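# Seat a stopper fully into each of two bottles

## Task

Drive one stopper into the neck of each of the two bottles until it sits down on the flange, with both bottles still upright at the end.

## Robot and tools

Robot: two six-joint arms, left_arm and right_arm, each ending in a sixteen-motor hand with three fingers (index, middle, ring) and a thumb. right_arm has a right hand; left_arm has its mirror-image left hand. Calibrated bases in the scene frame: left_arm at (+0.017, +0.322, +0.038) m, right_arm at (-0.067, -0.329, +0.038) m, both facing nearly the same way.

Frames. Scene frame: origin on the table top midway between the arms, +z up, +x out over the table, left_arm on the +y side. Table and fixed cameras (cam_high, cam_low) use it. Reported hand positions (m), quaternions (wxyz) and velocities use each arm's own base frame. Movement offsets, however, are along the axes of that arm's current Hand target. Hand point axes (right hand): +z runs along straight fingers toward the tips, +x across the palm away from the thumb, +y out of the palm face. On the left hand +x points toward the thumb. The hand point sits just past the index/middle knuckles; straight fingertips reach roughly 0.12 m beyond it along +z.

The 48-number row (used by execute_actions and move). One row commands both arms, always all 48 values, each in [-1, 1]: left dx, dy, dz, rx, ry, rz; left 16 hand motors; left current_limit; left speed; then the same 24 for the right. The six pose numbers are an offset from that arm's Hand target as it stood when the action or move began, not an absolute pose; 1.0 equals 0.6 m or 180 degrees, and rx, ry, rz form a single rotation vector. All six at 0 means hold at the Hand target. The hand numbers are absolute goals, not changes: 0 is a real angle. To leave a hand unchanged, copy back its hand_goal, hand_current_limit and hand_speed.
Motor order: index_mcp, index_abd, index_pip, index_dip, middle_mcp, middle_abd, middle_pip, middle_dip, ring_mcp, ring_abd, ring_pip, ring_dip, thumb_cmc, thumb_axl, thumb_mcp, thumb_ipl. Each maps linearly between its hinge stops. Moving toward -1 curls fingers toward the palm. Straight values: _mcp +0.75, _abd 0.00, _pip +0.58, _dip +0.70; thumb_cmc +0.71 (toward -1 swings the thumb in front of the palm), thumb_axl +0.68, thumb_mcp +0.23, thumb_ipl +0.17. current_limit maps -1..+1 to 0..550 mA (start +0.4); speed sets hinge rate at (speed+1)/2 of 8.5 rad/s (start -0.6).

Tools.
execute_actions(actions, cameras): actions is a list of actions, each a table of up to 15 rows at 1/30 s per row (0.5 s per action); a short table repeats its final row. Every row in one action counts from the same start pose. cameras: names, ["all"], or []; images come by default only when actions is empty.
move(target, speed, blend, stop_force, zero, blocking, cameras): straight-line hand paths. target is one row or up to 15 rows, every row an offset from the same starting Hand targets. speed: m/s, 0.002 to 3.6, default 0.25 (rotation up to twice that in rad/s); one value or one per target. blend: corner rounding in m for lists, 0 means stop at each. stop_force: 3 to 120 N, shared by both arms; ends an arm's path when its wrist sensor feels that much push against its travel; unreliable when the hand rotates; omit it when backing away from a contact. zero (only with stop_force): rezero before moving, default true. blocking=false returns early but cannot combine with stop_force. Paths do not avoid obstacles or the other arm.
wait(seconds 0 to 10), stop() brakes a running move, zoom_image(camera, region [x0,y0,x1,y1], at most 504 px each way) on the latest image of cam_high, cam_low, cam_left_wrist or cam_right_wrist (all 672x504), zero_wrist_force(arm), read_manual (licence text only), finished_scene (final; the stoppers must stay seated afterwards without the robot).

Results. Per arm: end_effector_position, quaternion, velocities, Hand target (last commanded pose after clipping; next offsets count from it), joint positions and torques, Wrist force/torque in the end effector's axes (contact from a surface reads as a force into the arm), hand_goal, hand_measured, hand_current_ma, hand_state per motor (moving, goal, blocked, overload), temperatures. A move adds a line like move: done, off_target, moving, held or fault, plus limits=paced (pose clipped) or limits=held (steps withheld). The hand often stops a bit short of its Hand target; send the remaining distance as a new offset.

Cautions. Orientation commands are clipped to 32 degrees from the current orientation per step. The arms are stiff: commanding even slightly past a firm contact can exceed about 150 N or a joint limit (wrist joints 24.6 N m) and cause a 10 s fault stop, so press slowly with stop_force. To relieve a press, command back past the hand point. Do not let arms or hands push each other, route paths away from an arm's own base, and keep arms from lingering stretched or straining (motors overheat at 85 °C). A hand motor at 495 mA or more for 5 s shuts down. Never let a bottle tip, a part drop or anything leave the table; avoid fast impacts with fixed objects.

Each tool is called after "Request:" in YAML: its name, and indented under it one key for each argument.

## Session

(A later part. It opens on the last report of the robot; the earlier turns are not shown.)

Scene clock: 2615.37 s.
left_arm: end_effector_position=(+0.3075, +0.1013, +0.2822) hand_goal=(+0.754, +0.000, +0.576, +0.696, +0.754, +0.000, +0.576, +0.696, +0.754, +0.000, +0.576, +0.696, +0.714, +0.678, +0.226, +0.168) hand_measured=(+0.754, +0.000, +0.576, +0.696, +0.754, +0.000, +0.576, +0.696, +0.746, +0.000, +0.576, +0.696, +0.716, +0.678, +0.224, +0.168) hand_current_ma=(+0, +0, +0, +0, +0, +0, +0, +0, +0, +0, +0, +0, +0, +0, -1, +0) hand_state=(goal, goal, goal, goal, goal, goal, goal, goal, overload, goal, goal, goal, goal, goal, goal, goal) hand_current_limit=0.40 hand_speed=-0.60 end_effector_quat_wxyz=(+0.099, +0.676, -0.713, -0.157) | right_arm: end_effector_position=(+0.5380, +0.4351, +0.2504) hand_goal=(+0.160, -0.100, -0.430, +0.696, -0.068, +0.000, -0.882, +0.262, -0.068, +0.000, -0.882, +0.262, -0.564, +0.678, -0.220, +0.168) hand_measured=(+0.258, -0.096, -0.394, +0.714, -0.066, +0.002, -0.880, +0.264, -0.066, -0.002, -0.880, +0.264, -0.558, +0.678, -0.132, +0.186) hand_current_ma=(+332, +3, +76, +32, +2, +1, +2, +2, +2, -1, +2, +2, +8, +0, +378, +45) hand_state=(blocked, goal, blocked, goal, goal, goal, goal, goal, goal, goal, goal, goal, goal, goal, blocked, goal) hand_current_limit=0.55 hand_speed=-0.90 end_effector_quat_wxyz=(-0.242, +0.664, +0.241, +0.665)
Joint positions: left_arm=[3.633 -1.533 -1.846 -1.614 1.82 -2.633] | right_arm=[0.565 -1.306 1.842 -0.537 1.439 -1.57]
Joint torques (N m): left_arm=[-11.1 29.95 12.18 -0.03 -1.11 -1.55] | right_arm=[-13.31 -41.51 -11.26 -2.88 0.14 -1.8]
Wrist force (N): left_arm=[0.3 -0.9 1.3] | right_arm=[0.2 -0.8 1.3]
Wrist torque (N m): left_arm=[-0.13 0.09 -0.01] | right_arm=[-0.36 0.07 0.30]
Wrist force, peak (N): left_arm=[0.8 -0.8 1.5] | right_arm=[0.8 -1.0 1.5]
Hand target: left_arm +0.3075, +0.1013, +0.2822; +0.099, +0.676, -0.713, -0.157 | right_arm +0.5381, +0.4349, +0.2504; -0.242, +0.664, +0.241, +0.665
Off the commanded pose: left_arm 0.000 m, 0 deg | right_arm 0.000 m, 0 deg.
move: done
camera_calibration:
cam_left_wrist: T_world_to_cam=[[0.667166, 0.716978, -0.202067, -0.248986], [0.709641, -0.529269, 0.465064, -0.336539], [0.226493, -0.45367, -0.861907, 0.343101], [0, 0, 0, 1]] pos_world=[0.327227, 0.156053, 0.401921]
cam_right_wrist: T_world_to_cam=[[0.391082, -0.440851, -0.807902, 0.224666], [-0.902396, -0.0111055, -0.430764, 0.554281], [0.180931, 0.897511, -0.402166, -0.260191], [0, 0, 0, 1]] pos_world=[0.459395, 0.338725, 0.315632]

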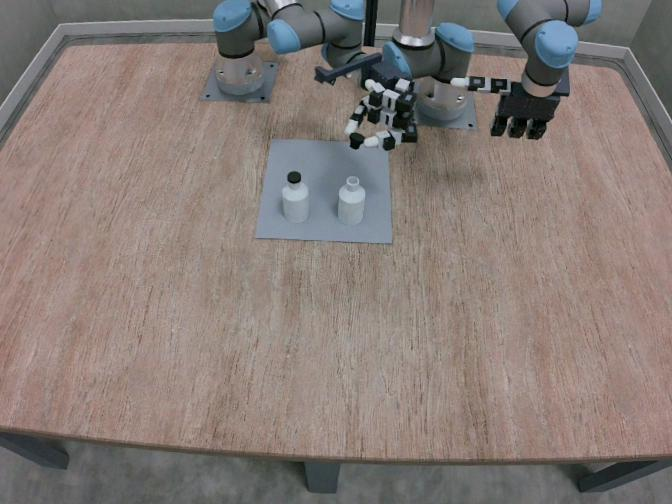

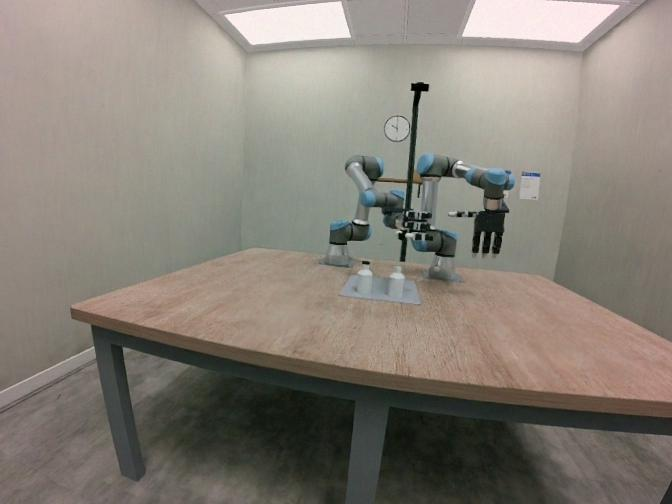

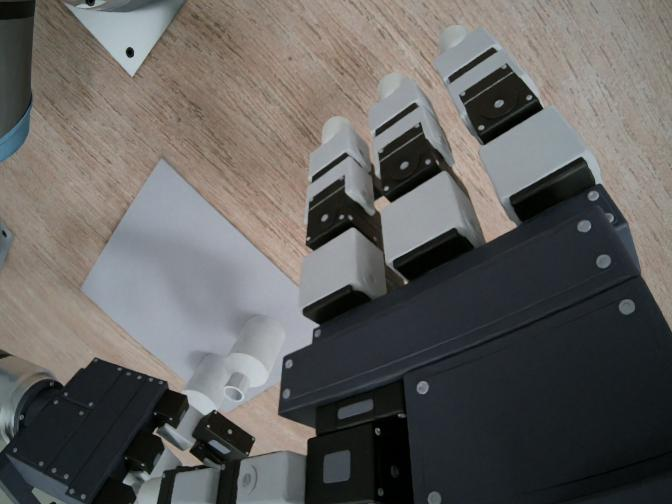

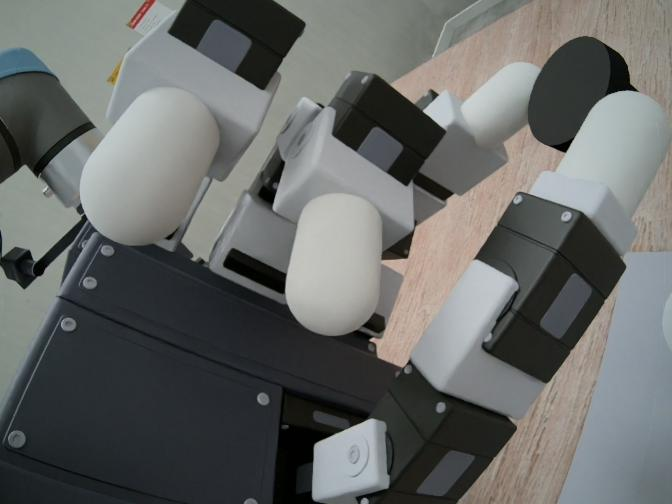

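Request:
wait:
  seconds: 0.1
  cameras: ["all"]

Scene clock: 2671.67 s.
left_arm: end_effector_position=(+0.3075, +0.1013, +0.2822) hand_goal=(+0.754, +0.000, +0.576, +0.696, +0.754, +0.000, +0.576, +0.696, +0.754, +0.000, +0.576, +0.696, +0.714, +0.678, +0.226, +0.168) hand_measured=(+0.754, +0.000, +0.576, +0.696, +0.754, +0.000, +0.576, +0.696, +0.746, +0.000, +0.576, +0.696, +0.716, +0.678, +0.224, +0.168) hand_current_ma=(+0, +0, +0, +0, +0, +0, +0, +0, +0, +0, +0, +0, +0, +0, -1, +0) hand_state=(goal, goal, goal, goal, goal, goal, goal, goal, overload, goal, goal, goal, goal, goal, goal, goal) hand_current_limit=0.40 hand_speed=-0.60 end_effector_quat_wxyz=(+0.099, +0.676, -0.713, -0.157) | right_arm: end_effector_position=(+0.5381, +0.4349, +0.2504) hand_goal=(+0.160, -0.100, -0.430, +0.696, -0.068, +0.000, -0.882, +0.262, -0.068, +0.000, -0.882, +0.262, -0.564, +0.678, -0.220, +0.168) hand_measured=(+0.258, -0.096, -0.394, +0.714, -0.066, +0.002, -0.880, +0.264, -0.066, -0.002, -0.880, +0.264, -0.558, +0.678, -0.132, +0.186) hand_current_ma=(+332, +3, +76, +32, +2, +1, +2, +2, +2, -1, +2, +2, +8, +0, +378, +45) hand_state=(blocked, goal, blocked, goal, goal, goal, goal, goal, goal, goal, goal, goal, goal, goal, blocked, goal) hand_current_limit=0.55 hand_speed=-0.90 end_effector_quat_wxyz=(-0.242, +0.664, +0.241, +0.665)
Joint positions: left_arm=[3.633 -1.533 -1.846 -1.614 1.82 -2.633] | right_arm=[0.565 -1.306 1.842 -0.537 1.439 -1.57]
Joint torques (N m): left_arm=[-11.02 29.07 12.34 0.05 -1.42 -1.42] | right_arm=[-13.53 -41.52 -12.06 -3.25 1.76 -1.18]
Wrist force (N): left_arm=[0.7 -0.6 1.1] | right_arm=[0.0 -0.7 1.2]
Wrist torque (N m): left_arm=[-0.08 0.03 0.02] | right_arm=[-0.33 0.09 0.29]
Wrist force, peak (N): left_arm=[0.7 -1.0 1.4] | right_arm=[0.6 -0.7 1.7]
Hand target: left_arm +0.3075, +0.1013, +0.2822; +0.099, +0.676, -0.713, -0.157 | right_arm +0.5381, +0.4349, +0.2504; -0.242, +0.664, +0.241, +0.665
Off the commanded pose: left_arm 0.000 m, 0 deg | right_arm 0.000 m, 0 deg.
wait: 0.10 s; at rest from the start
camera_calibration:
cam_left_wrist: T_world_to_cam=[[0.667166, 0.716978, -0.202067, -0.248986], [0.709641, -0.529269, 0.465064, -0.336539], [0.226493, -0.45367, -0.861907, 0.343101], [0, 0, 0, 1]] pos_world=[0.327227, 0.156053, 0.401921]
cam_right_wrist: T_world_to_cam=[[0.391064, -0.440884, -0.807892, 0.224719], [-0.902344, -0.0108183, -0.43088, 0.554239], [0.181228, 0.897499, -0.40206, -0.260228], [0, 0, 0, 1]] pos_world=[0.459395, 0.338625, 0.315732]

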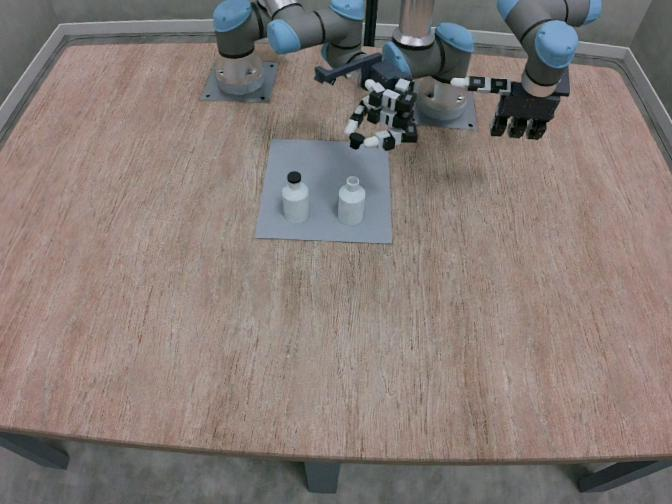

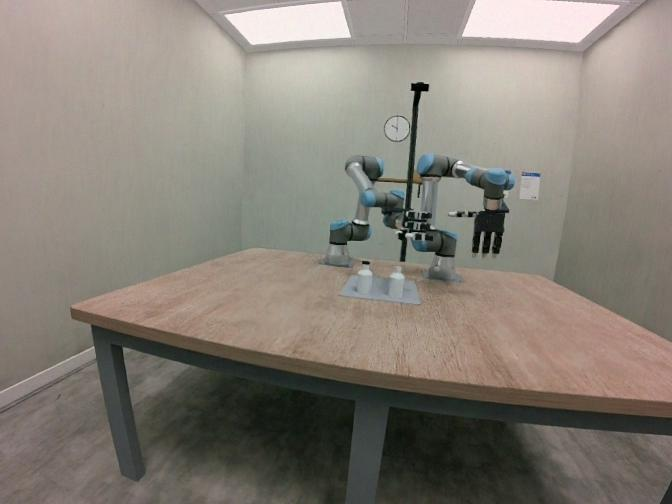

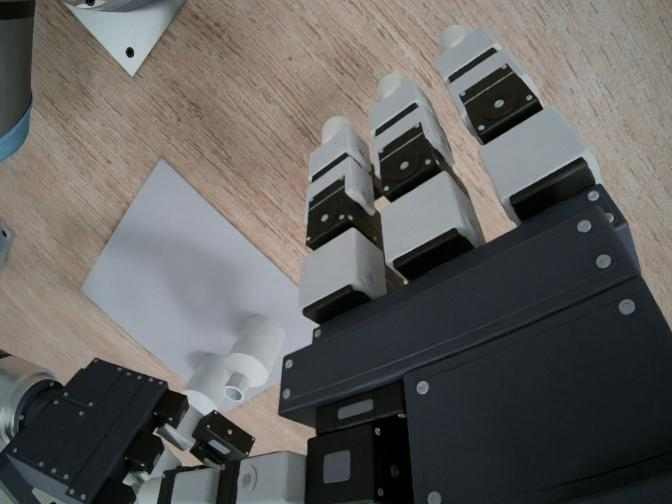

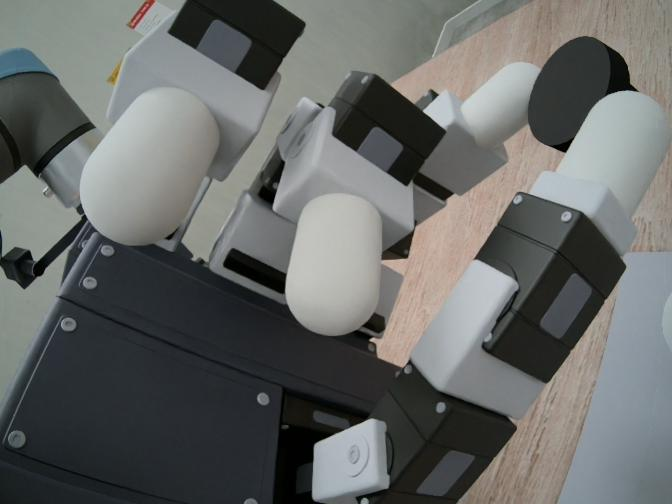

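Request:
move:
  target: [0,0,0,0,0,0,0.754,0,0.576,0.696,0.754,0,0.576,0.696,0.754,0,0.576,0.696,0.714,0.678,0.226,0.168,0.4,-0.6,-0.15,0,0,0,0,0,0.16,-0.1,-0.431,0.696,-0.068,0.0,-0.883,0.261,-0.068,0,-0.883,0.261,-0.564,0.678,-0.22,0.168,0.55,-0.9]
  speed: 0.06
  cameras: ["all"]

Request:
zoom_image:
  camera: "cam_high"
  region: [300, 130, 430, 230]

Request:
zoom_image:
  camera: "cam_low"
  region: [350, 210, 450, 310]

Request:
zoom_image:
  camera: "cam_left_wrist"
  region: [120, 290, 340, 504]

Scene clock: 2679.47 s.
left_arm: end_effector_position=(+0.3075, +0.1013, +0.2822) hand_goal=(+0.754, +0.000, +0.576, +0.696, +0.754, +0.000, +0.576, +0.696, +0.754, +0.000, +0.576, +0.696, +0.714, +0.678, +0.226, +0.168) hand_measured=(+0.754, +0.000, +0.576, +0.696, +0.754, +0.000, +0.576, +0.696, +0.746, +0.000, +0.576, +0.696, +0.716, +0.678, +0.224, +0.168) hand_current_ma=(+0, +0, +0, +0, +0, +0, +0, +0, +0, +0, +0, +0, +0, +0, -1, +0) hand_state=(goal, goal, goal, goal, goal, goal, goal, goal, overload, goal, goal, goal, goal, goal, goal, goal) hand_current_limit=0.40 hand_speed=-0.60 end_effector_quat_wxyz=(+0.099, +0.676, -0.713, -0.157) | right_arm: end_effector_position=(+0.5381, +0.4351, +0.1603) hand_goal=(+0.160, -0.100, -0.430, +0.696, -0.068, +0.000, -0.882, +0.262, -0.068, +0.000, -0.882, +0.262, -0.564, +0.678, -0.220, +0.168) hand_measured=(+0.258, -0.096, -0.394, +0.714, -0.066, +0.002, -0.880, +0.264, -0.066, -0.002, -0.880, +0.264, -0.558, +0.678, -0.132, +0.186) hand_current_ma=(+332, +4, +76, +32, +2, +1, +2, +2, +2, -1, +2, +2, +8, +0, +378, +45) hand_state=(blocked, goal, blocked, goal, goal, goal, goal, goal, goal, goal, goal, goal, goal, goal, blocked, goal) hand_current_limit=0.55 hand_speed=-0.90 end_effector_quat_wxyz=(-0.242, +0.664, +0.241, +0.665) end_effector_velocity=(+0.000, +0.001, +0.002) end_effector_angular_velocity=(-0.001, +0.000, +0.001)
Joint positions: left_arm=[3.633 -1.533 -1.846 -1.614 1.82 -2.633] | right_arm=[0.565 -1.171 1.936 -0.766 1.439 -1.57]
Joint velocities: left_arm=[within noise] | right_arm=[0.001 -0.002 -0.003 0.005 0 -0.001]
Joint torques (N m): left_arm=[-11.07 28.93 12.24 0.05 -1.28 -1.17] | right_arm=[12.22 -44.88 -21.05 -1.53 1.81 0.18]
Wrist force (N): left_arm=[0.5 -0.6 1.1] | right_arm=[0.2 -0.6 1.5]
Wrist torque (N m): left_arm=[-0.08 0.05 0.00] | right_arm=[-0.35 0.07 0.30]
Wrist force, peak (N): left_arm=[0.3 -0.9 1.5] | right_arm=[0.4 -0.9 1.7]
Hand target: left_arm +0.3075, +0.1013, +0.2822; +0.099, +0.676, -0.713, -0.157 | right_arm +0.5381, +0.4351, +0.1604; -0.242, +0.664, +0.241, +0.665
Off the commanded pose: left_arm 0.000 m, 0 deg | right_arm 0.000 m, 0 deg.
move: done
camera_calibration:
cam_left_wrist: T_world_to_cam=[[0.667166, 0.716978, -0.202067, -0.248986], [0.709641, -0.529269, 0.465064, -0.336539], [0.226493, -0.45367, -0.861907, 0.343101], [0, 0, 0, 1]] pos_world=[0.327227, 0.156053, 0.401921]
cam_right_wrist: T_world_to_cam=[[0.390988, -0.440922, -0.807908, 0.151943], [-0.902398, -0.010904, -0.430765, 0.515402], [0.181125, 0.897479, -0.402151, -0.296509], [0, 0, 0, 1]] pos_world=[0.459395, 0.338725, 0.225532]

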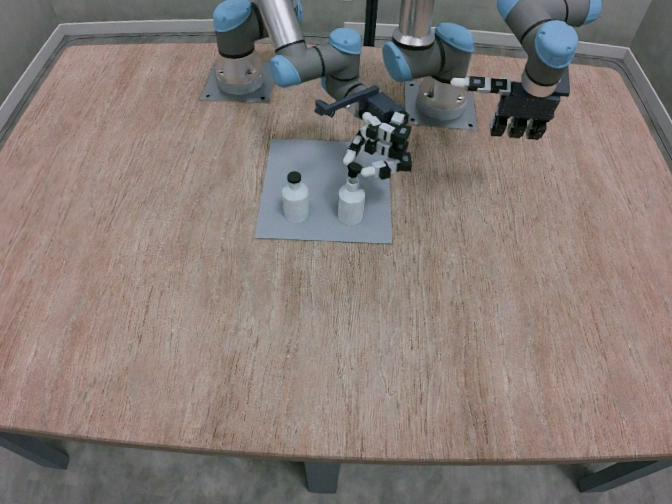

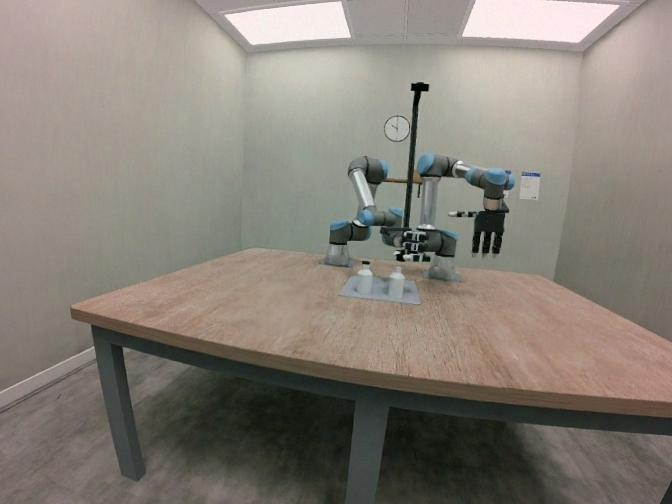

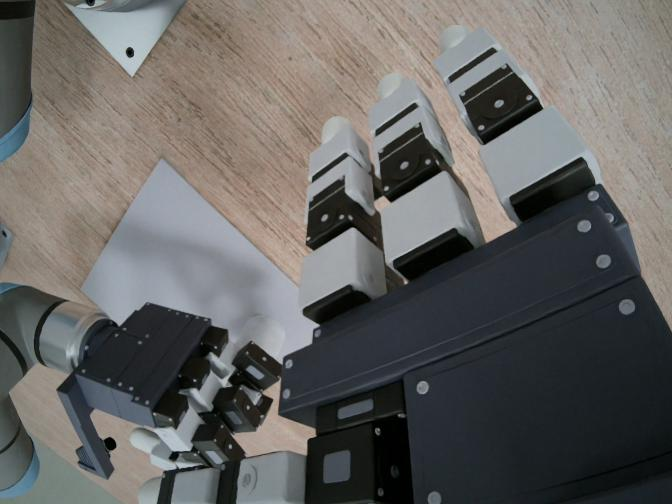

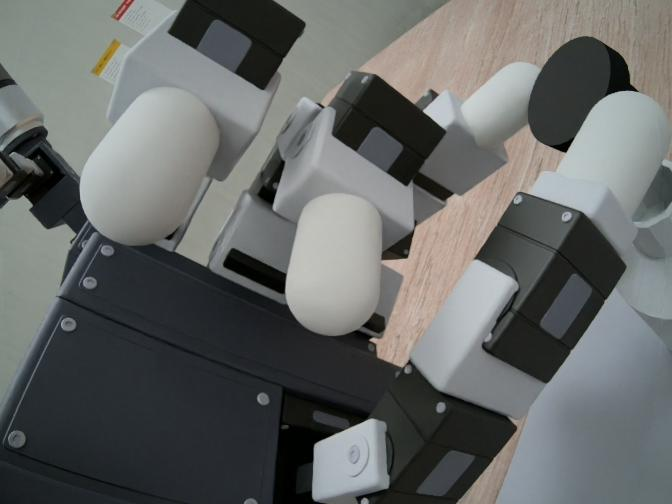

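Scaled by 3.877.

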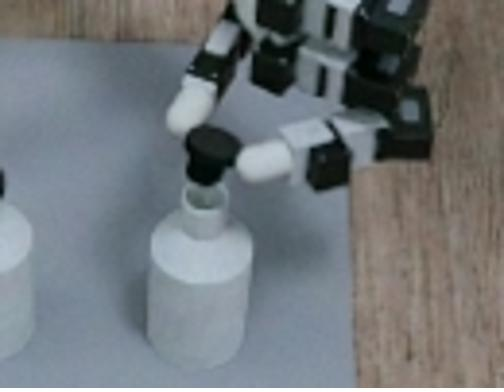

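Scaled by 5.040.

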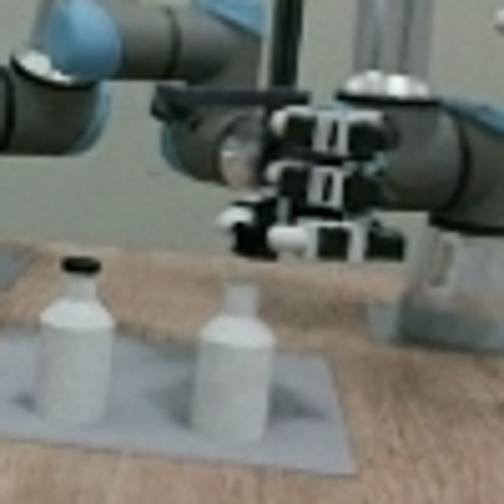

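Scaled by 2.291 from the camera's 672x504 image, which has a finer 960x720 frame.

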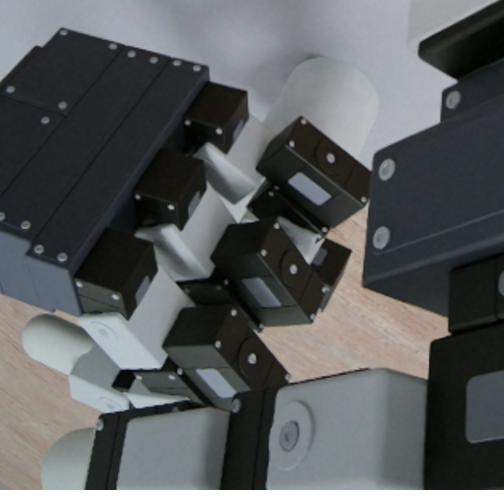

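Request:
zoom_image:
  camera: "cam_high"
  region: [335, 155, 375, 185]

Request:
zoom_image:
  camera: "cam_low"
  region: [380, 245, 416, 272]

Request:
zoom_image:
  camera: "cam_right_wrist"
  region: [500, 10, 672, 250]

Scaled by 12.600.

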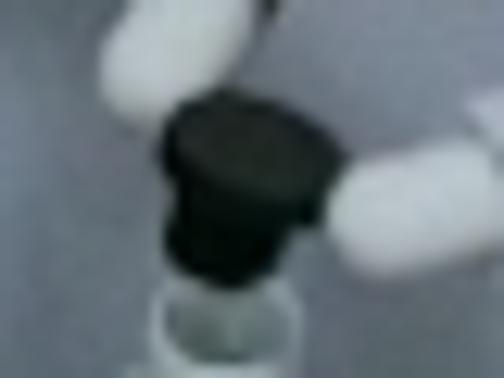

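Scaled by 14.000.

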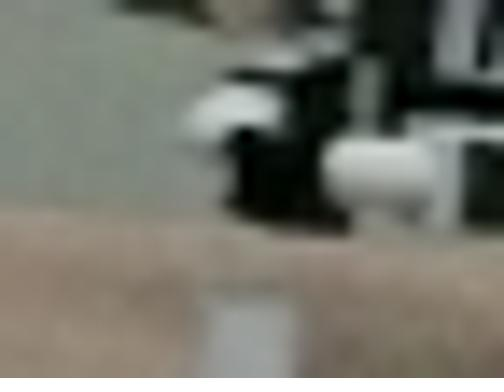

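Scaled by 2.100 from the camera's 672x504 image, which has a finer 960x720 frame.

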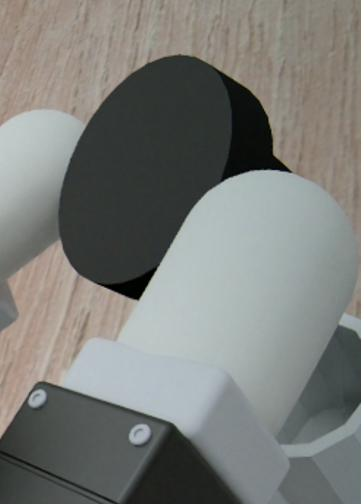

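Request:
move:
  target: [0,0,0,0,0,0,0.754,0,0.576,0.696,0.754,0,0.576,0.696,0.754,0,0.576,0.696,0.714,0.678,0.226,0.168,0.4,-0.6,0.0113,0.0055,0.0008,0,-0.0126,0.0779,0.16,-0.1,-0.431,0.696,-0.068,0.0,-0.883,0.261,-0.068,0,-0.883,0.261,-0.564,0.678,-0.22,0.168,0.55,-0.9]
  speed: 0.08
  cameras: ["cam_right_wrist", "cam_high", "cam_low"]

Request:
zoom_image:
  camera: "cam_high"
  region: [335, 155, 375, 185]

Request:
zoom_image:
  camera: "cam_low"
  region: [380, 245, 416, 272]

Request:
zoom_image:
  camera: "cam_right_wrist"
  region: [500, 10, 672, 250]

Scene clock: 2760.00 s.
left_arm: end_effector_position=(+0.3075, +0.1013, +0.2822) hand_goal=(+0.754, +0.000, +0.576, +0.696, +0.754, +0.000, +0.576, +0.696, +0.754, +0.000, +0.576, +0.696, +0.714, +0.678, +0.226, +0.168) hand_measured=(+0.754, +0.000, +0.576, +0.696, +0.754, +0.000, +0.576, +0.696, +0.746, +0.000, +0.576, +0.696, +0.716, +0.678, +0.224, +0.168) hand_current_ma=(+0, +0, +0, +0, +0, +0, +0, +0, +0, +0, +0, +0, +0, +0, -1, +0) hand_state=(goal, goal, goal, goal, goal, goal, goal, goal, overload, goal, goal, goal, goal, goal, goal, goal) hand_current_limit=0.40 hand_speed=-0.60 end_effector_quat_wxyz=(+0.099, +0.676, -0.713, -0.157) | right_arm: end_effector_position=(+0.5407, +0.4328, +0.1674) hand_goal=(+0.160, -0.100, -0.430, +0.696, -0.068, +0.000, -0.882, +0.262, -0.068, +0.000, -0.882, +0.262, -0.564, +0.678, -0.220, +0.168) hand_measured=(+0.258, -0.096, -0.394, +0.714, -0.066, +0.002, -0.880, +0.264, -0.066, -0.002, -0.880, +0.264, -0.558, +0.678, -0.132, +0.186) hand_current_ma=(+332, +4, +76, +32, +2, +1, +2, +2, +2, -1, +2, +2, +8, +0, +378, +45) hand_state=(blocked, goal, blocked, goal, goal, goal, goal, goal, goal, goal, goal, goal, goal, goal, blocked, goal) hand_current_limit=0.55 hand_speed=-0.90 end_effector_quat_wxyz=(-0.317, +0.702, +0.163, +0.617) end_effector_velocity=(+0.000, +0.000, +0.002) end_effector_angular_velocity=(-0.001, -0.006, +0.001)
Joint positions: left_arm=[3.633 -1.533 -1.846 -1.614 1.82 -2.633] | right_arm=[0.538 -1.222 1.892 -0.632 1.407 -1.331]
Joint velocities: left_arm=[within noise] | right_arm=[0.001 -0.001 0 -0.003 0 -0.005]
Joint torques (N m): left_arm=[-10.87 28.86 12.71 0.13 -1.26 -1.02] | right_arm=[2.09 -25.27 -12.28 -3.57 1.14 -1.62]
Wrist force (N): left_arm=[0.7 -0.6 1.2] | right_arm=[0.3 -0.3 1.2]
Wrist torque (N m): left_arm=[-0.08 0.03 0.02] | right_arm=[-0.20 0.07 0.31]
Wrist force, peak (N): left_arm=[0.8 -1.0 1.7] | right_arm=[0.7 -1.0 1.5]
Hand target: left_arm +0.3075, +0.1013, +0.2822; +0.099, +0.676, -0.713, -0.157 | right_arm +0.5406, +0.4329, +0.1672; -0.316, +0.702, +0.163, +0.617
Off the commanded pose: left_arm 0.000 m, 0 deg | right_arm 0.000 m, 0 deg.
move: done
camera_calibration:
cam_right_wrist: T_world_to_cam=[[0.228022, -0.29919, -0.926548, 0.202298], [-0.966635, 0.0445168, -0.252262, 0.501747], [0.116721, 0.953155, -0.279057, -0.302043], [0, 0, 0, 1]] pos_world=[0.474133, 0.326083, 0.229723]
Images, in order (width x height): cam_high 672x504, cam_low 672x504, cam_right_wrist 672x504.

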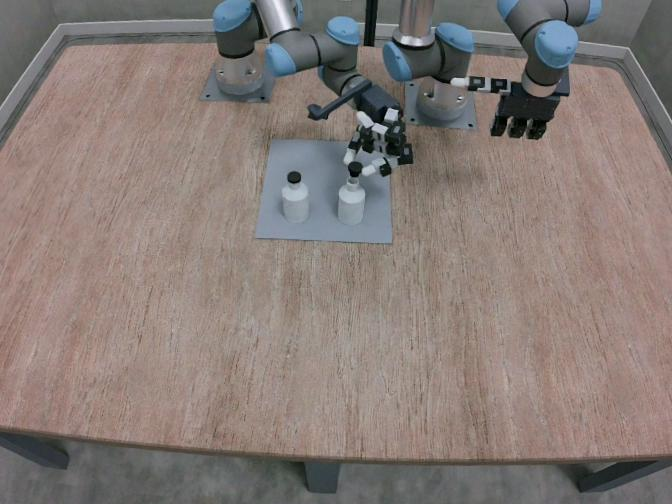

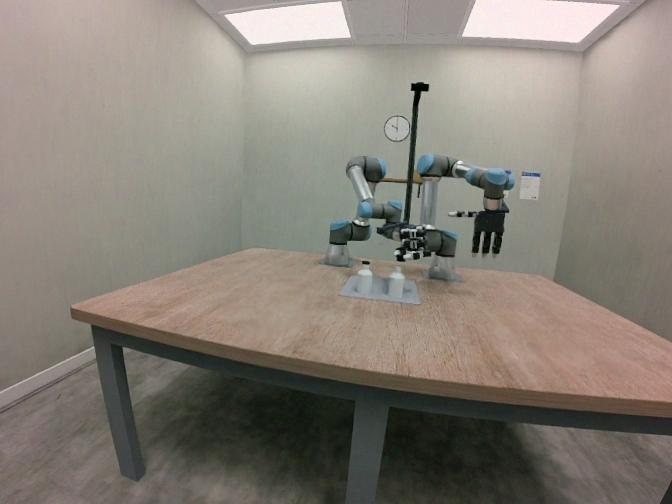

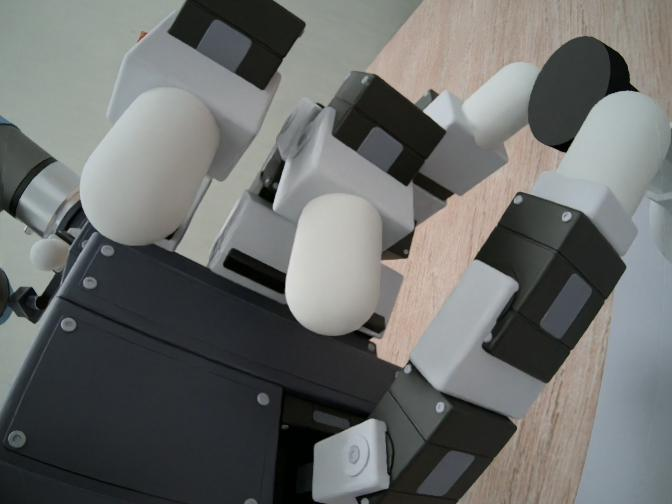

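Scaled by 12.600.

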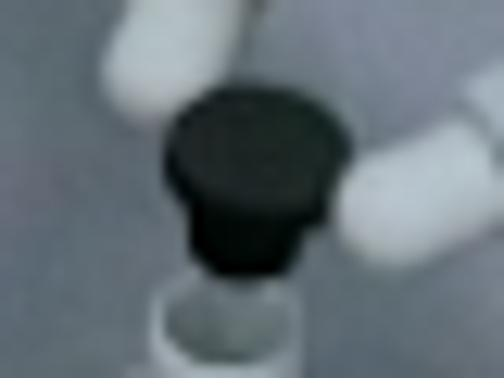

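Scaled by 14.000.

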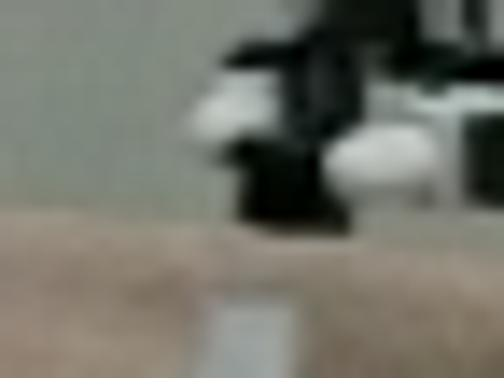

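Scaled by 2.100 from the camera's 672x504 image, which has a finer 960x720 frame.

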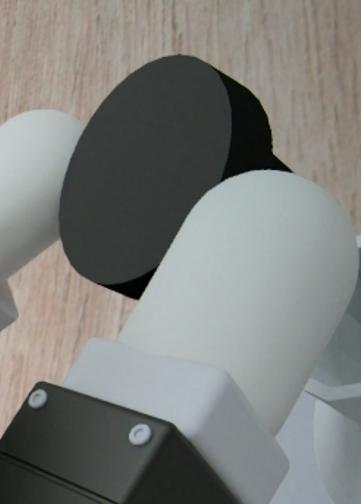

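Request:
move:
  target: [0,0,0,0,0,0,0.754,0,0.576,0.696,0.754,0,0.576,0.696,0.754,0,0.576,0.696,0.714,0.678,0.226,0.168,0.4,-0.6,-0.0221,0.0081,-0.0012,0,0,0,0.16,-0.1,-0.431,0.696,-0.068,0.0,-0.883,0.261,-0.068,0,-0.883,0.261,-0.564,0.678,-0.22,0.168,0.55,-0.9]
  speed: 0.04
  cameras: ["cam_right_wrist", "cam_high", "cam_low"]

Request:
zoom_image:
  camera: "cam_high"
  region: [335, 155, 375, 185]

Request:
zoom_image:
  camera: "cam_low"
  region: [380, 245, 416, 272]

Request:
zoom_image:
  camera: "cam_right_wrist"
  region: [500, 10, 672, 250]

Scene clock: 2818.70 s.
left_arm: end_effector_position=(+0.3075, +0.1013, +0.2822) hand_goal=(+0.754, +0.000, +0.576, +0.696, +0.754, +0.000, +0.576, +0.696, +0.754, +0.000, +0.576, +0.696, +0.714, +0.678, +0.226, +0.168) hand_measured=(+0.754, +0.000, +0.576, +0.696, +0.754, +0.000, +0.576, +0.696, +0.746, +0.000, +0.576, +0.696, +0.716, +0.678, +0.224, +0.168) hand_current_ma=(+0, +0, +0, +0, +0, +0, +0, +0, +0, +0, +0, +0, +0, +0, -1, +0) hand_state=(goal, goal, goal, goal, goal, goal, goal, goal, overload, goal, goal, goal, goal, goal, goal, goal) hand_current_limit=0.40 hand_speed=-0.60 end_effector_quat_wxyz=(+0.099, +0.676, -0.713, -0.157) | right_arm: end_effector_position=(+0.5406, +0.4309, +0.1530) hand_goal=(+0.160, -0.100, -0.430, +0.696, -0.068, +0.000, -0.882, +0.262, -0.068, +0.000, -0.882, +0.262, -0.564, +0.678, -0.220, +0.168) hand_measured=(+0.258, -0.096, -0.394, +0.714, -0.066, +0.002, -0.880, +0.264, -0.066, -0.002, -0.880, +0.264, -0.558, +0.678, -0.132, +0.186) hand_current_ma=(+332, +4, +76, +32, +2, +1, +2, +2, +2, -1, +2, +2, +8, +0, +378, +45) hand_state=(blocked, goal, blocked, goal, goal, goal, goal, goal, goal, goal, goal, goal, goal, goal, blocked, goal) hand_current_limit=0.55 hand_speed=-0.90 end_effector_quat_wxyz=(-0.316, +0.702, +0.163, +0.617) end_effector_velocity=(+0.000, +0.000, +0.000) end_effector_angular_velocity=(-0.003, +0.002, +0.000)
Joint positions: left_arm=[3.633 -1.533 -1.846 -1.614 1.82 -2.633] | right_arm=[0.534 -1.202 1.91 -0.669 1.404 -1.331]
Joint velocities: left_arm=[within noise] | right_arm=[0 -0.001 -0.002 0.006 0 -0.001]
Joint torques (N m): left_arm=[-10.16 29.15 12.94 0.14 -1.18 -0.71] | right_arm=[-8.58 -43.4 -21.52 -0.46 -1.45 -1.68]
Wrist force (N): left_arm=[0.5 -0.5 1.5] | right_arm=[0.2 -0.5 0.9]
Wrist torque (N m): left_arm=[-0.09 0.07 -0.01] | right_arm=[-0.22 0.09 0.30]
Wrist force, peak (N): left_arm=[1.0 -0.9 1.3] | right_arm=[0.9 -0.7 1.2]
Hand target: left_arm +0.3075, +0.1013, +0.2822; +0.099, +0.676, -0.713, -0.157 | right_arm +0.5406, +0.4309, +0.1532; -0.316, +0.702, +0.163, +0.617
Off the commanded pose: left_arm 0.000 m, 0 deg | right_arm 0.000 m, 0 deg.
move: done
camera_calibration:
cam_right_wrist: T_world_to_cam=[[0.22773, -0.299361, -0.926564, 0.18867], [-0.966714, 0.0444661, -0.251965, 0.498124], [0.116629, 0.953103, -0.279271, -0.30401], [0, 0, 0, 1]] pos_world=[0.474034, 0.324084, 0.215424]
Images, in order (width x height): cam_high 672x504, cam_low 672x504, cam_right_wrist 672x504.

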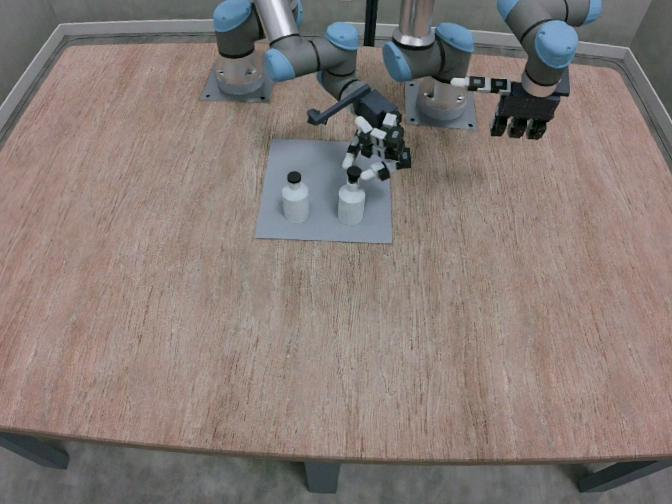

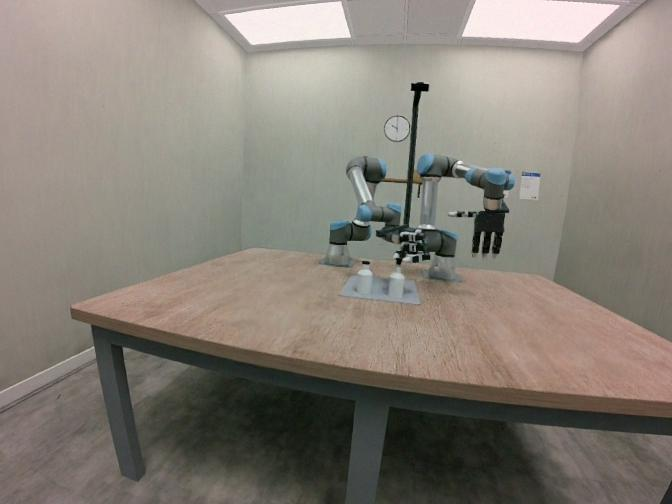

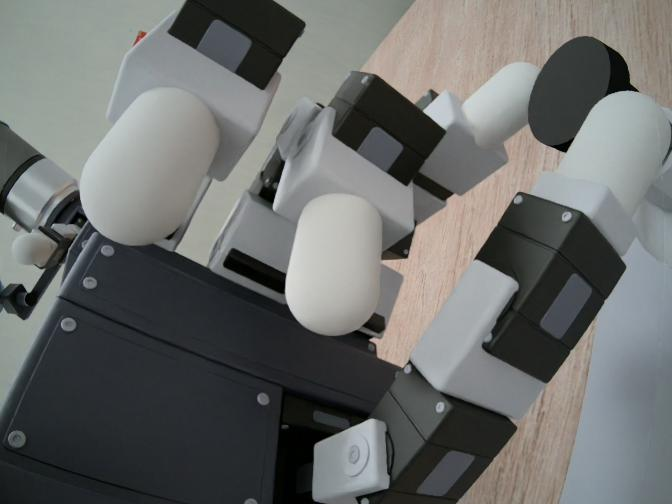

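Scaled by 12.600.

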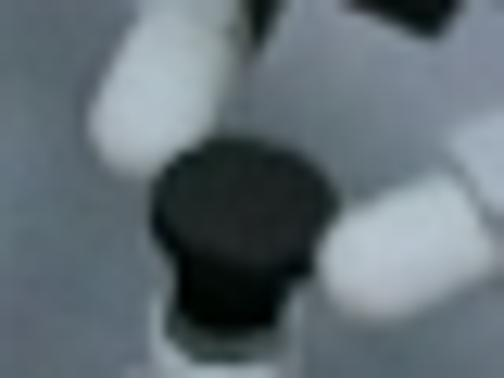

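Scaled by 14.000.

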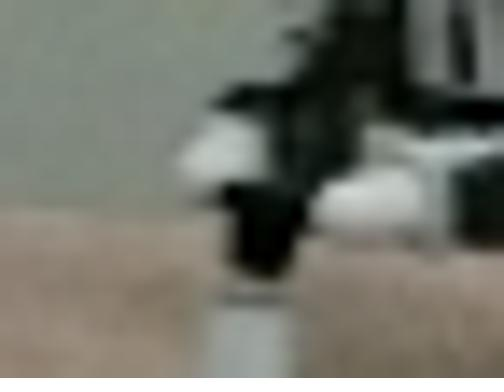

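Scaled by 2.100 from the camera's 672x504 image, which has a finer 960x720 frame.

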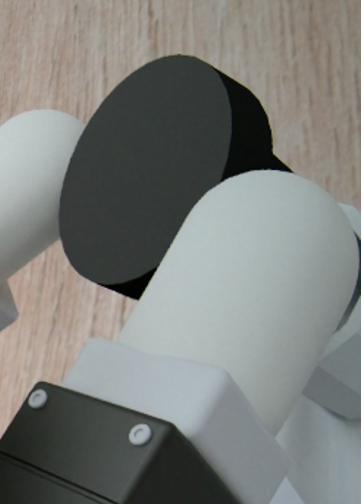

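Request:
move:
  target: [0,0,0,0,0,0,0.754,0,0.576,0.696,0.754,0,0.576,0.696,0.754,0,0.576,0.696,0.714,0.678,0.226,0.168,0.4,-0.6,0.00055,0.0021,0.00077,0,0,0,0.16,-0.1,-0.431,0.696,-0.068,0.0,-0.883,0.261,-0.068,0,-0.883,0.261,-0.564,0.678,-0.22,0.168,0.55,-0.9]
  speed: 0.03

Request:
move:
  target: [0,0,0,0,0,0,0.754,0,0.576,0.696,0.754,0,0.576,0.696,0.754,0,0.576,0.696,0.714,0.678,0.226,0.168,0.4,-0.6,-0.0194,0.0048,0.0008,0,0,0,0.16,-0.1,-0.431,0.696,-0.068,0.0,-0.883,0.261,-0.068,0,-0.883,0.261,-0.564,0.678,-0.22,0.168,0.55,-0.9]
  speed: 0.012
  stop_force: 4
  cameras: ["cam_right_wrist", "cam_high", "cam_low"]

Request:
zoom_image:
  camera: "cam_high"
  region: [335, 155, 375, 185]

Request:
zoom_image:
  camera: "cam_low"
  region: [380, 245, 416, 272]

Scene clock: 2844.63 s.
left_arm: end_effector_position=(+0.3075, +0.1013, +0.2822) hand_goal=(+0.754, +0.000, +0.576, +0.696, +0.754, +0.000, +0.576, +0.696, +0.754, +0.000, +0.576, +0.696, +0.714, +0.678, +0.226, +0.168) hand_measured=(+0.754, +0.000, +0.576, +0.696, +0.754, +0.000, +0.576, +0.696, +0.746, +0.000, +0.576, +0.696, +0.716, +0.678, +0.224, +0.168) hand_current_ma=(+0, +0, +0, +0, +0, +0, +0, +0, +0, +0, +0, +0, +0, +0, -1, +0) hand_state=(goal, goal, goal, goal, goal, goal, goal, goal, overload, goal, goal, goal, goal, goal, goal, goal) hand_current_limit=0.40 hand_speed=-0.60 end_effector_quat_wxyz=(+0.099, +0.676, -0.713, -0.157) | right_arm: end_effector_position=(+0.5418, +0.4302, +0.1532) hand_goal=(+0.160, -0.100, -0.430, +0.696, -0.068, +0.000, -0.882, +0.262, -0.068, +0.000, -0.882, +0.262, -0.564, +0.678, -0.220, +0.168) hand_measured=(+0.258, -0.096, -0.394, +0.714, -0.066, +0.002, -0.880, +0.264, -0.066, -0.002, -0.880, +0.264, -0.558, +0.678, -0.132, +0.186) hand_current_ma=(+332, +4, +76, +32, +2, +1, +2, +2, +2, -1, +2, +2, +8, +0, +378, +45) hand_state=(blocked, goal, blocked, goal, goal, goal, goal, goal, goal, goal, goal, goal, goal, goal, blocked, goal) hand_current_limit=0.55 hand_speed=-0.90 end_effector_quat_wxyz=(-0.316, +0.702, +0.163, +0.617)
Joint positions: left_arm=[3.633 -1.533 -1.846 -1.614 1.82 -2.633] | right_arm=[0.532 -1.202 1.909 -0.669 1.401 -1.332]
Joint torques (N m): left_arm=[-9.68 28.21 12.87 0.19 -1.38 -0.69] | right_arm=[-10.22 -24.86 -21.21 -0.51 -1.44 -1.89]
Wrist force (N): left_arm=[0.5 -0.7 1.1] | right_arm=[0.4 -0.5 1.2]
Wrist torque (N m): left_arm=[-0.08 0.05 0.01] | right_arm=[-0.23 0.06 0.30]
Wrist force, peak (N): left_arm=[0.7 -0.5 1.5] | right_arm=[0.6 -0.6 1.3]
Hand target: left_arm +0.3075, +0.1013, +0.2822; +0.099, +0.676, -0.713, -0.157 | right_arm +0.5418, +0.4302, +0.1532; -0.316, +0.702, +0.163, +0.617
Off the commanded pose: left_arm 0.000 m, 0 deg | right_arm 0.000 m, 0 deg.
move: done

Scene clock: 2846.80 s.
left_arm: end_effector_position=(+0.3075, +0.1013, +0.2822) hand_goal=(+0.754, +0.000, +0.576, +0.696, +0.754, +0.000, +0.576, +0.696, +0.754, +0.000, +0.576, +0.696, +0.714, +0.678, +0.226, +0.168) hand_measured=(+0.754, +0.000, +0.576, +0.696, +0.754, +0.000, +0.576, +0.696, +0.746, +0.000, +0.576, +0.696, +0.716, +0.678, +0.224, +0.168) hand_current_ma=(+0, +0, +0, +0, +0, +0, +0, +0, +0, +0, +0, +0, +0, +0, -1, +0) hand_state=(goal, goal, goal, goal, goal, goal, goal, goal, overload, goal, goal, goal, goal, goal, goal, goal) hand_current_limit=0.40 hand_speed=-0.60 end_effector_quat_wxyz=(+0.099, +0.676, -0.713, -0.157) | right_arm: end_effector_position=(+0.5418, +0.4303, +0.1412) hand_goal=(+0.160, -0.100, -0.430, +0.696, -0.068, +0.000, -0.882, +0.262, -0.068, +0.000, -0.882, +0.262, -0.564, +0.678, -0.220, +0.168) hand_measured=(+0.258, -0.112, -0.394, +0.714, -0.066, +0.002, -0.880, +0.264, -0.066, -0.002, -0.880, +0.264, -0.564, +0.678, -0.132, +0.186) hand_current_ma=(+332, -14, +76, +32, +2, +1, +2, +2, +2, -1, +2, +2, +0, +0, +377, +45) hand_state=(blocked, goal, blocked, goal, goal, goal, goal, goal, goal, goal, goal, goal, goal, goal, blocked, goal) hand_current_limit=0.55 hand_speed=-0.90 end_effector_quat_wxyz=(-0.316, +0.702, +0.163, +0.617)
Joint positions: left_arm=[3.633 -1.533 -1.846 -1.614 1.82 -2.633] | right_arm=[0.532 -1.182 1.919 -0.699 1.401 -1.332]
Joint torques (N m): left_arm=[-9.7 28.74 12.94 0.09 -1.35 -0.47] | right_arm=[12.32 -40.22 -17.1 0.36 1.81 -0.88]
Wrist force (N): left_arm=[0.7 -0.5 1.2] | right_arm=[3.0 -2.4 1.1]
Wrist torque (N m): left_arm=[-0.06 0.03 0.01] | right_arm=[-0.27 0.09 0.18]
Wrist force, peak (N): left_arm=[0.7 -1.0 1.2] | right_arm=[3.9 -2.3 1.2]
Hand target: left_arm +0.3075, +0.1013, +0.2822; +0.099, +0.676, -0.713, -0.157 | right_arm +0.5418, +0.4303, +0.1412; -0.316, +0.702, +0.163, +0.617
Off the commanded pose: left_arm 0.000 m, 0 deg | right_arm 0.000 m, 0 deg.
move: done
camera_calibration:
cam_right_wrist: T_world_to_cam=[[0.227818, -0.299387, -0.926535, 0.177244], [-0.966682, 0.0445297, -0.252078, 0.496324], [0.116727, 0.953092, -0.279268, -0.306917], [0, 0, 0, 1]] pos_world=[0.475234, 0.323484, 0.203623]
Images, in order (width x height): cam_high 672x504, cam_low 672x504, cam_right_wrist 672x504.

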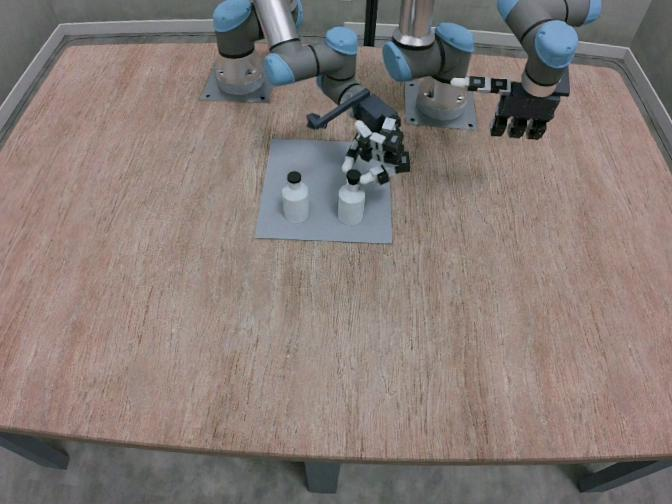

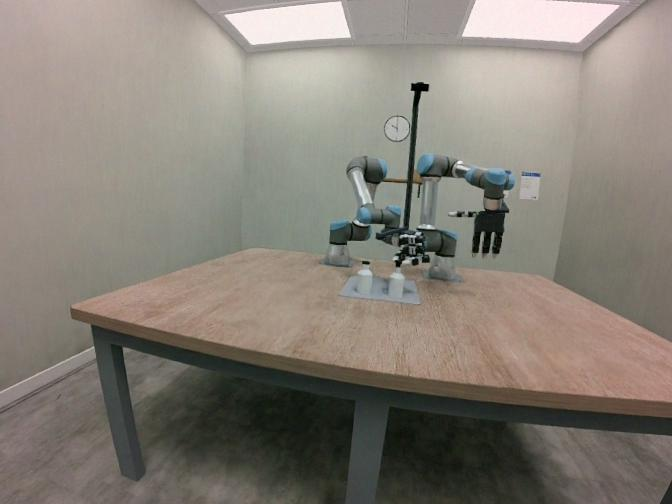

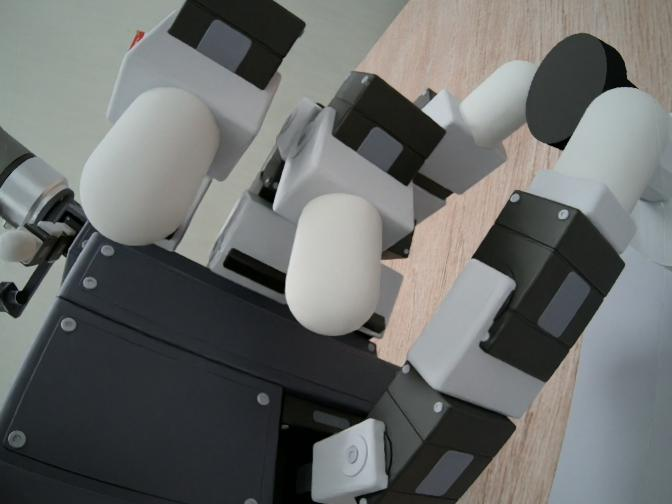

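Scaled by 12.600.

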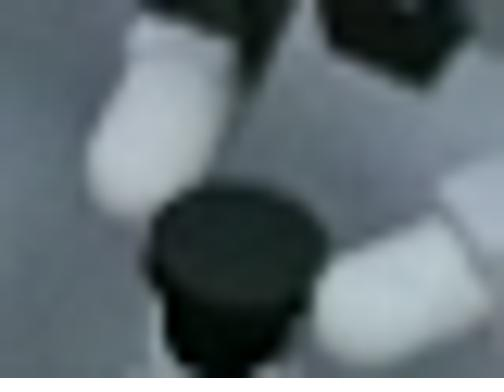

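Scaled by 14.000.

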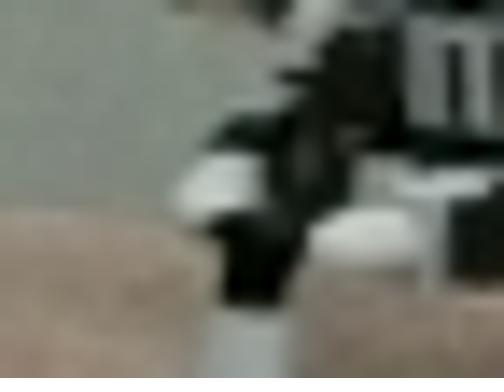

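Request:
zoom_image:
  camera: "cam_high"
  region: [333, 165, 373, 195]

Request:
zoom_image:
  camera: "cam_low"
  region: [382, 255, 412, 280]

Scaled by 12.600.

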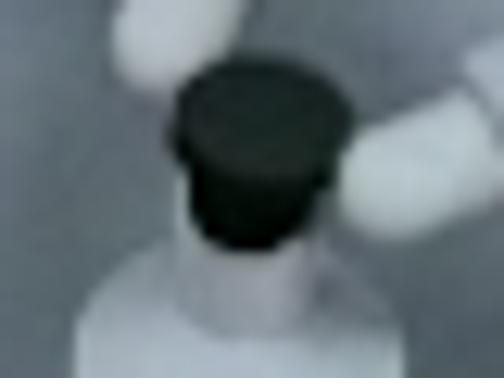

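Scaled by 16.800.

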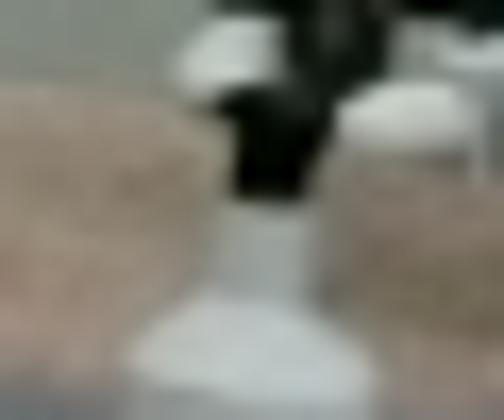

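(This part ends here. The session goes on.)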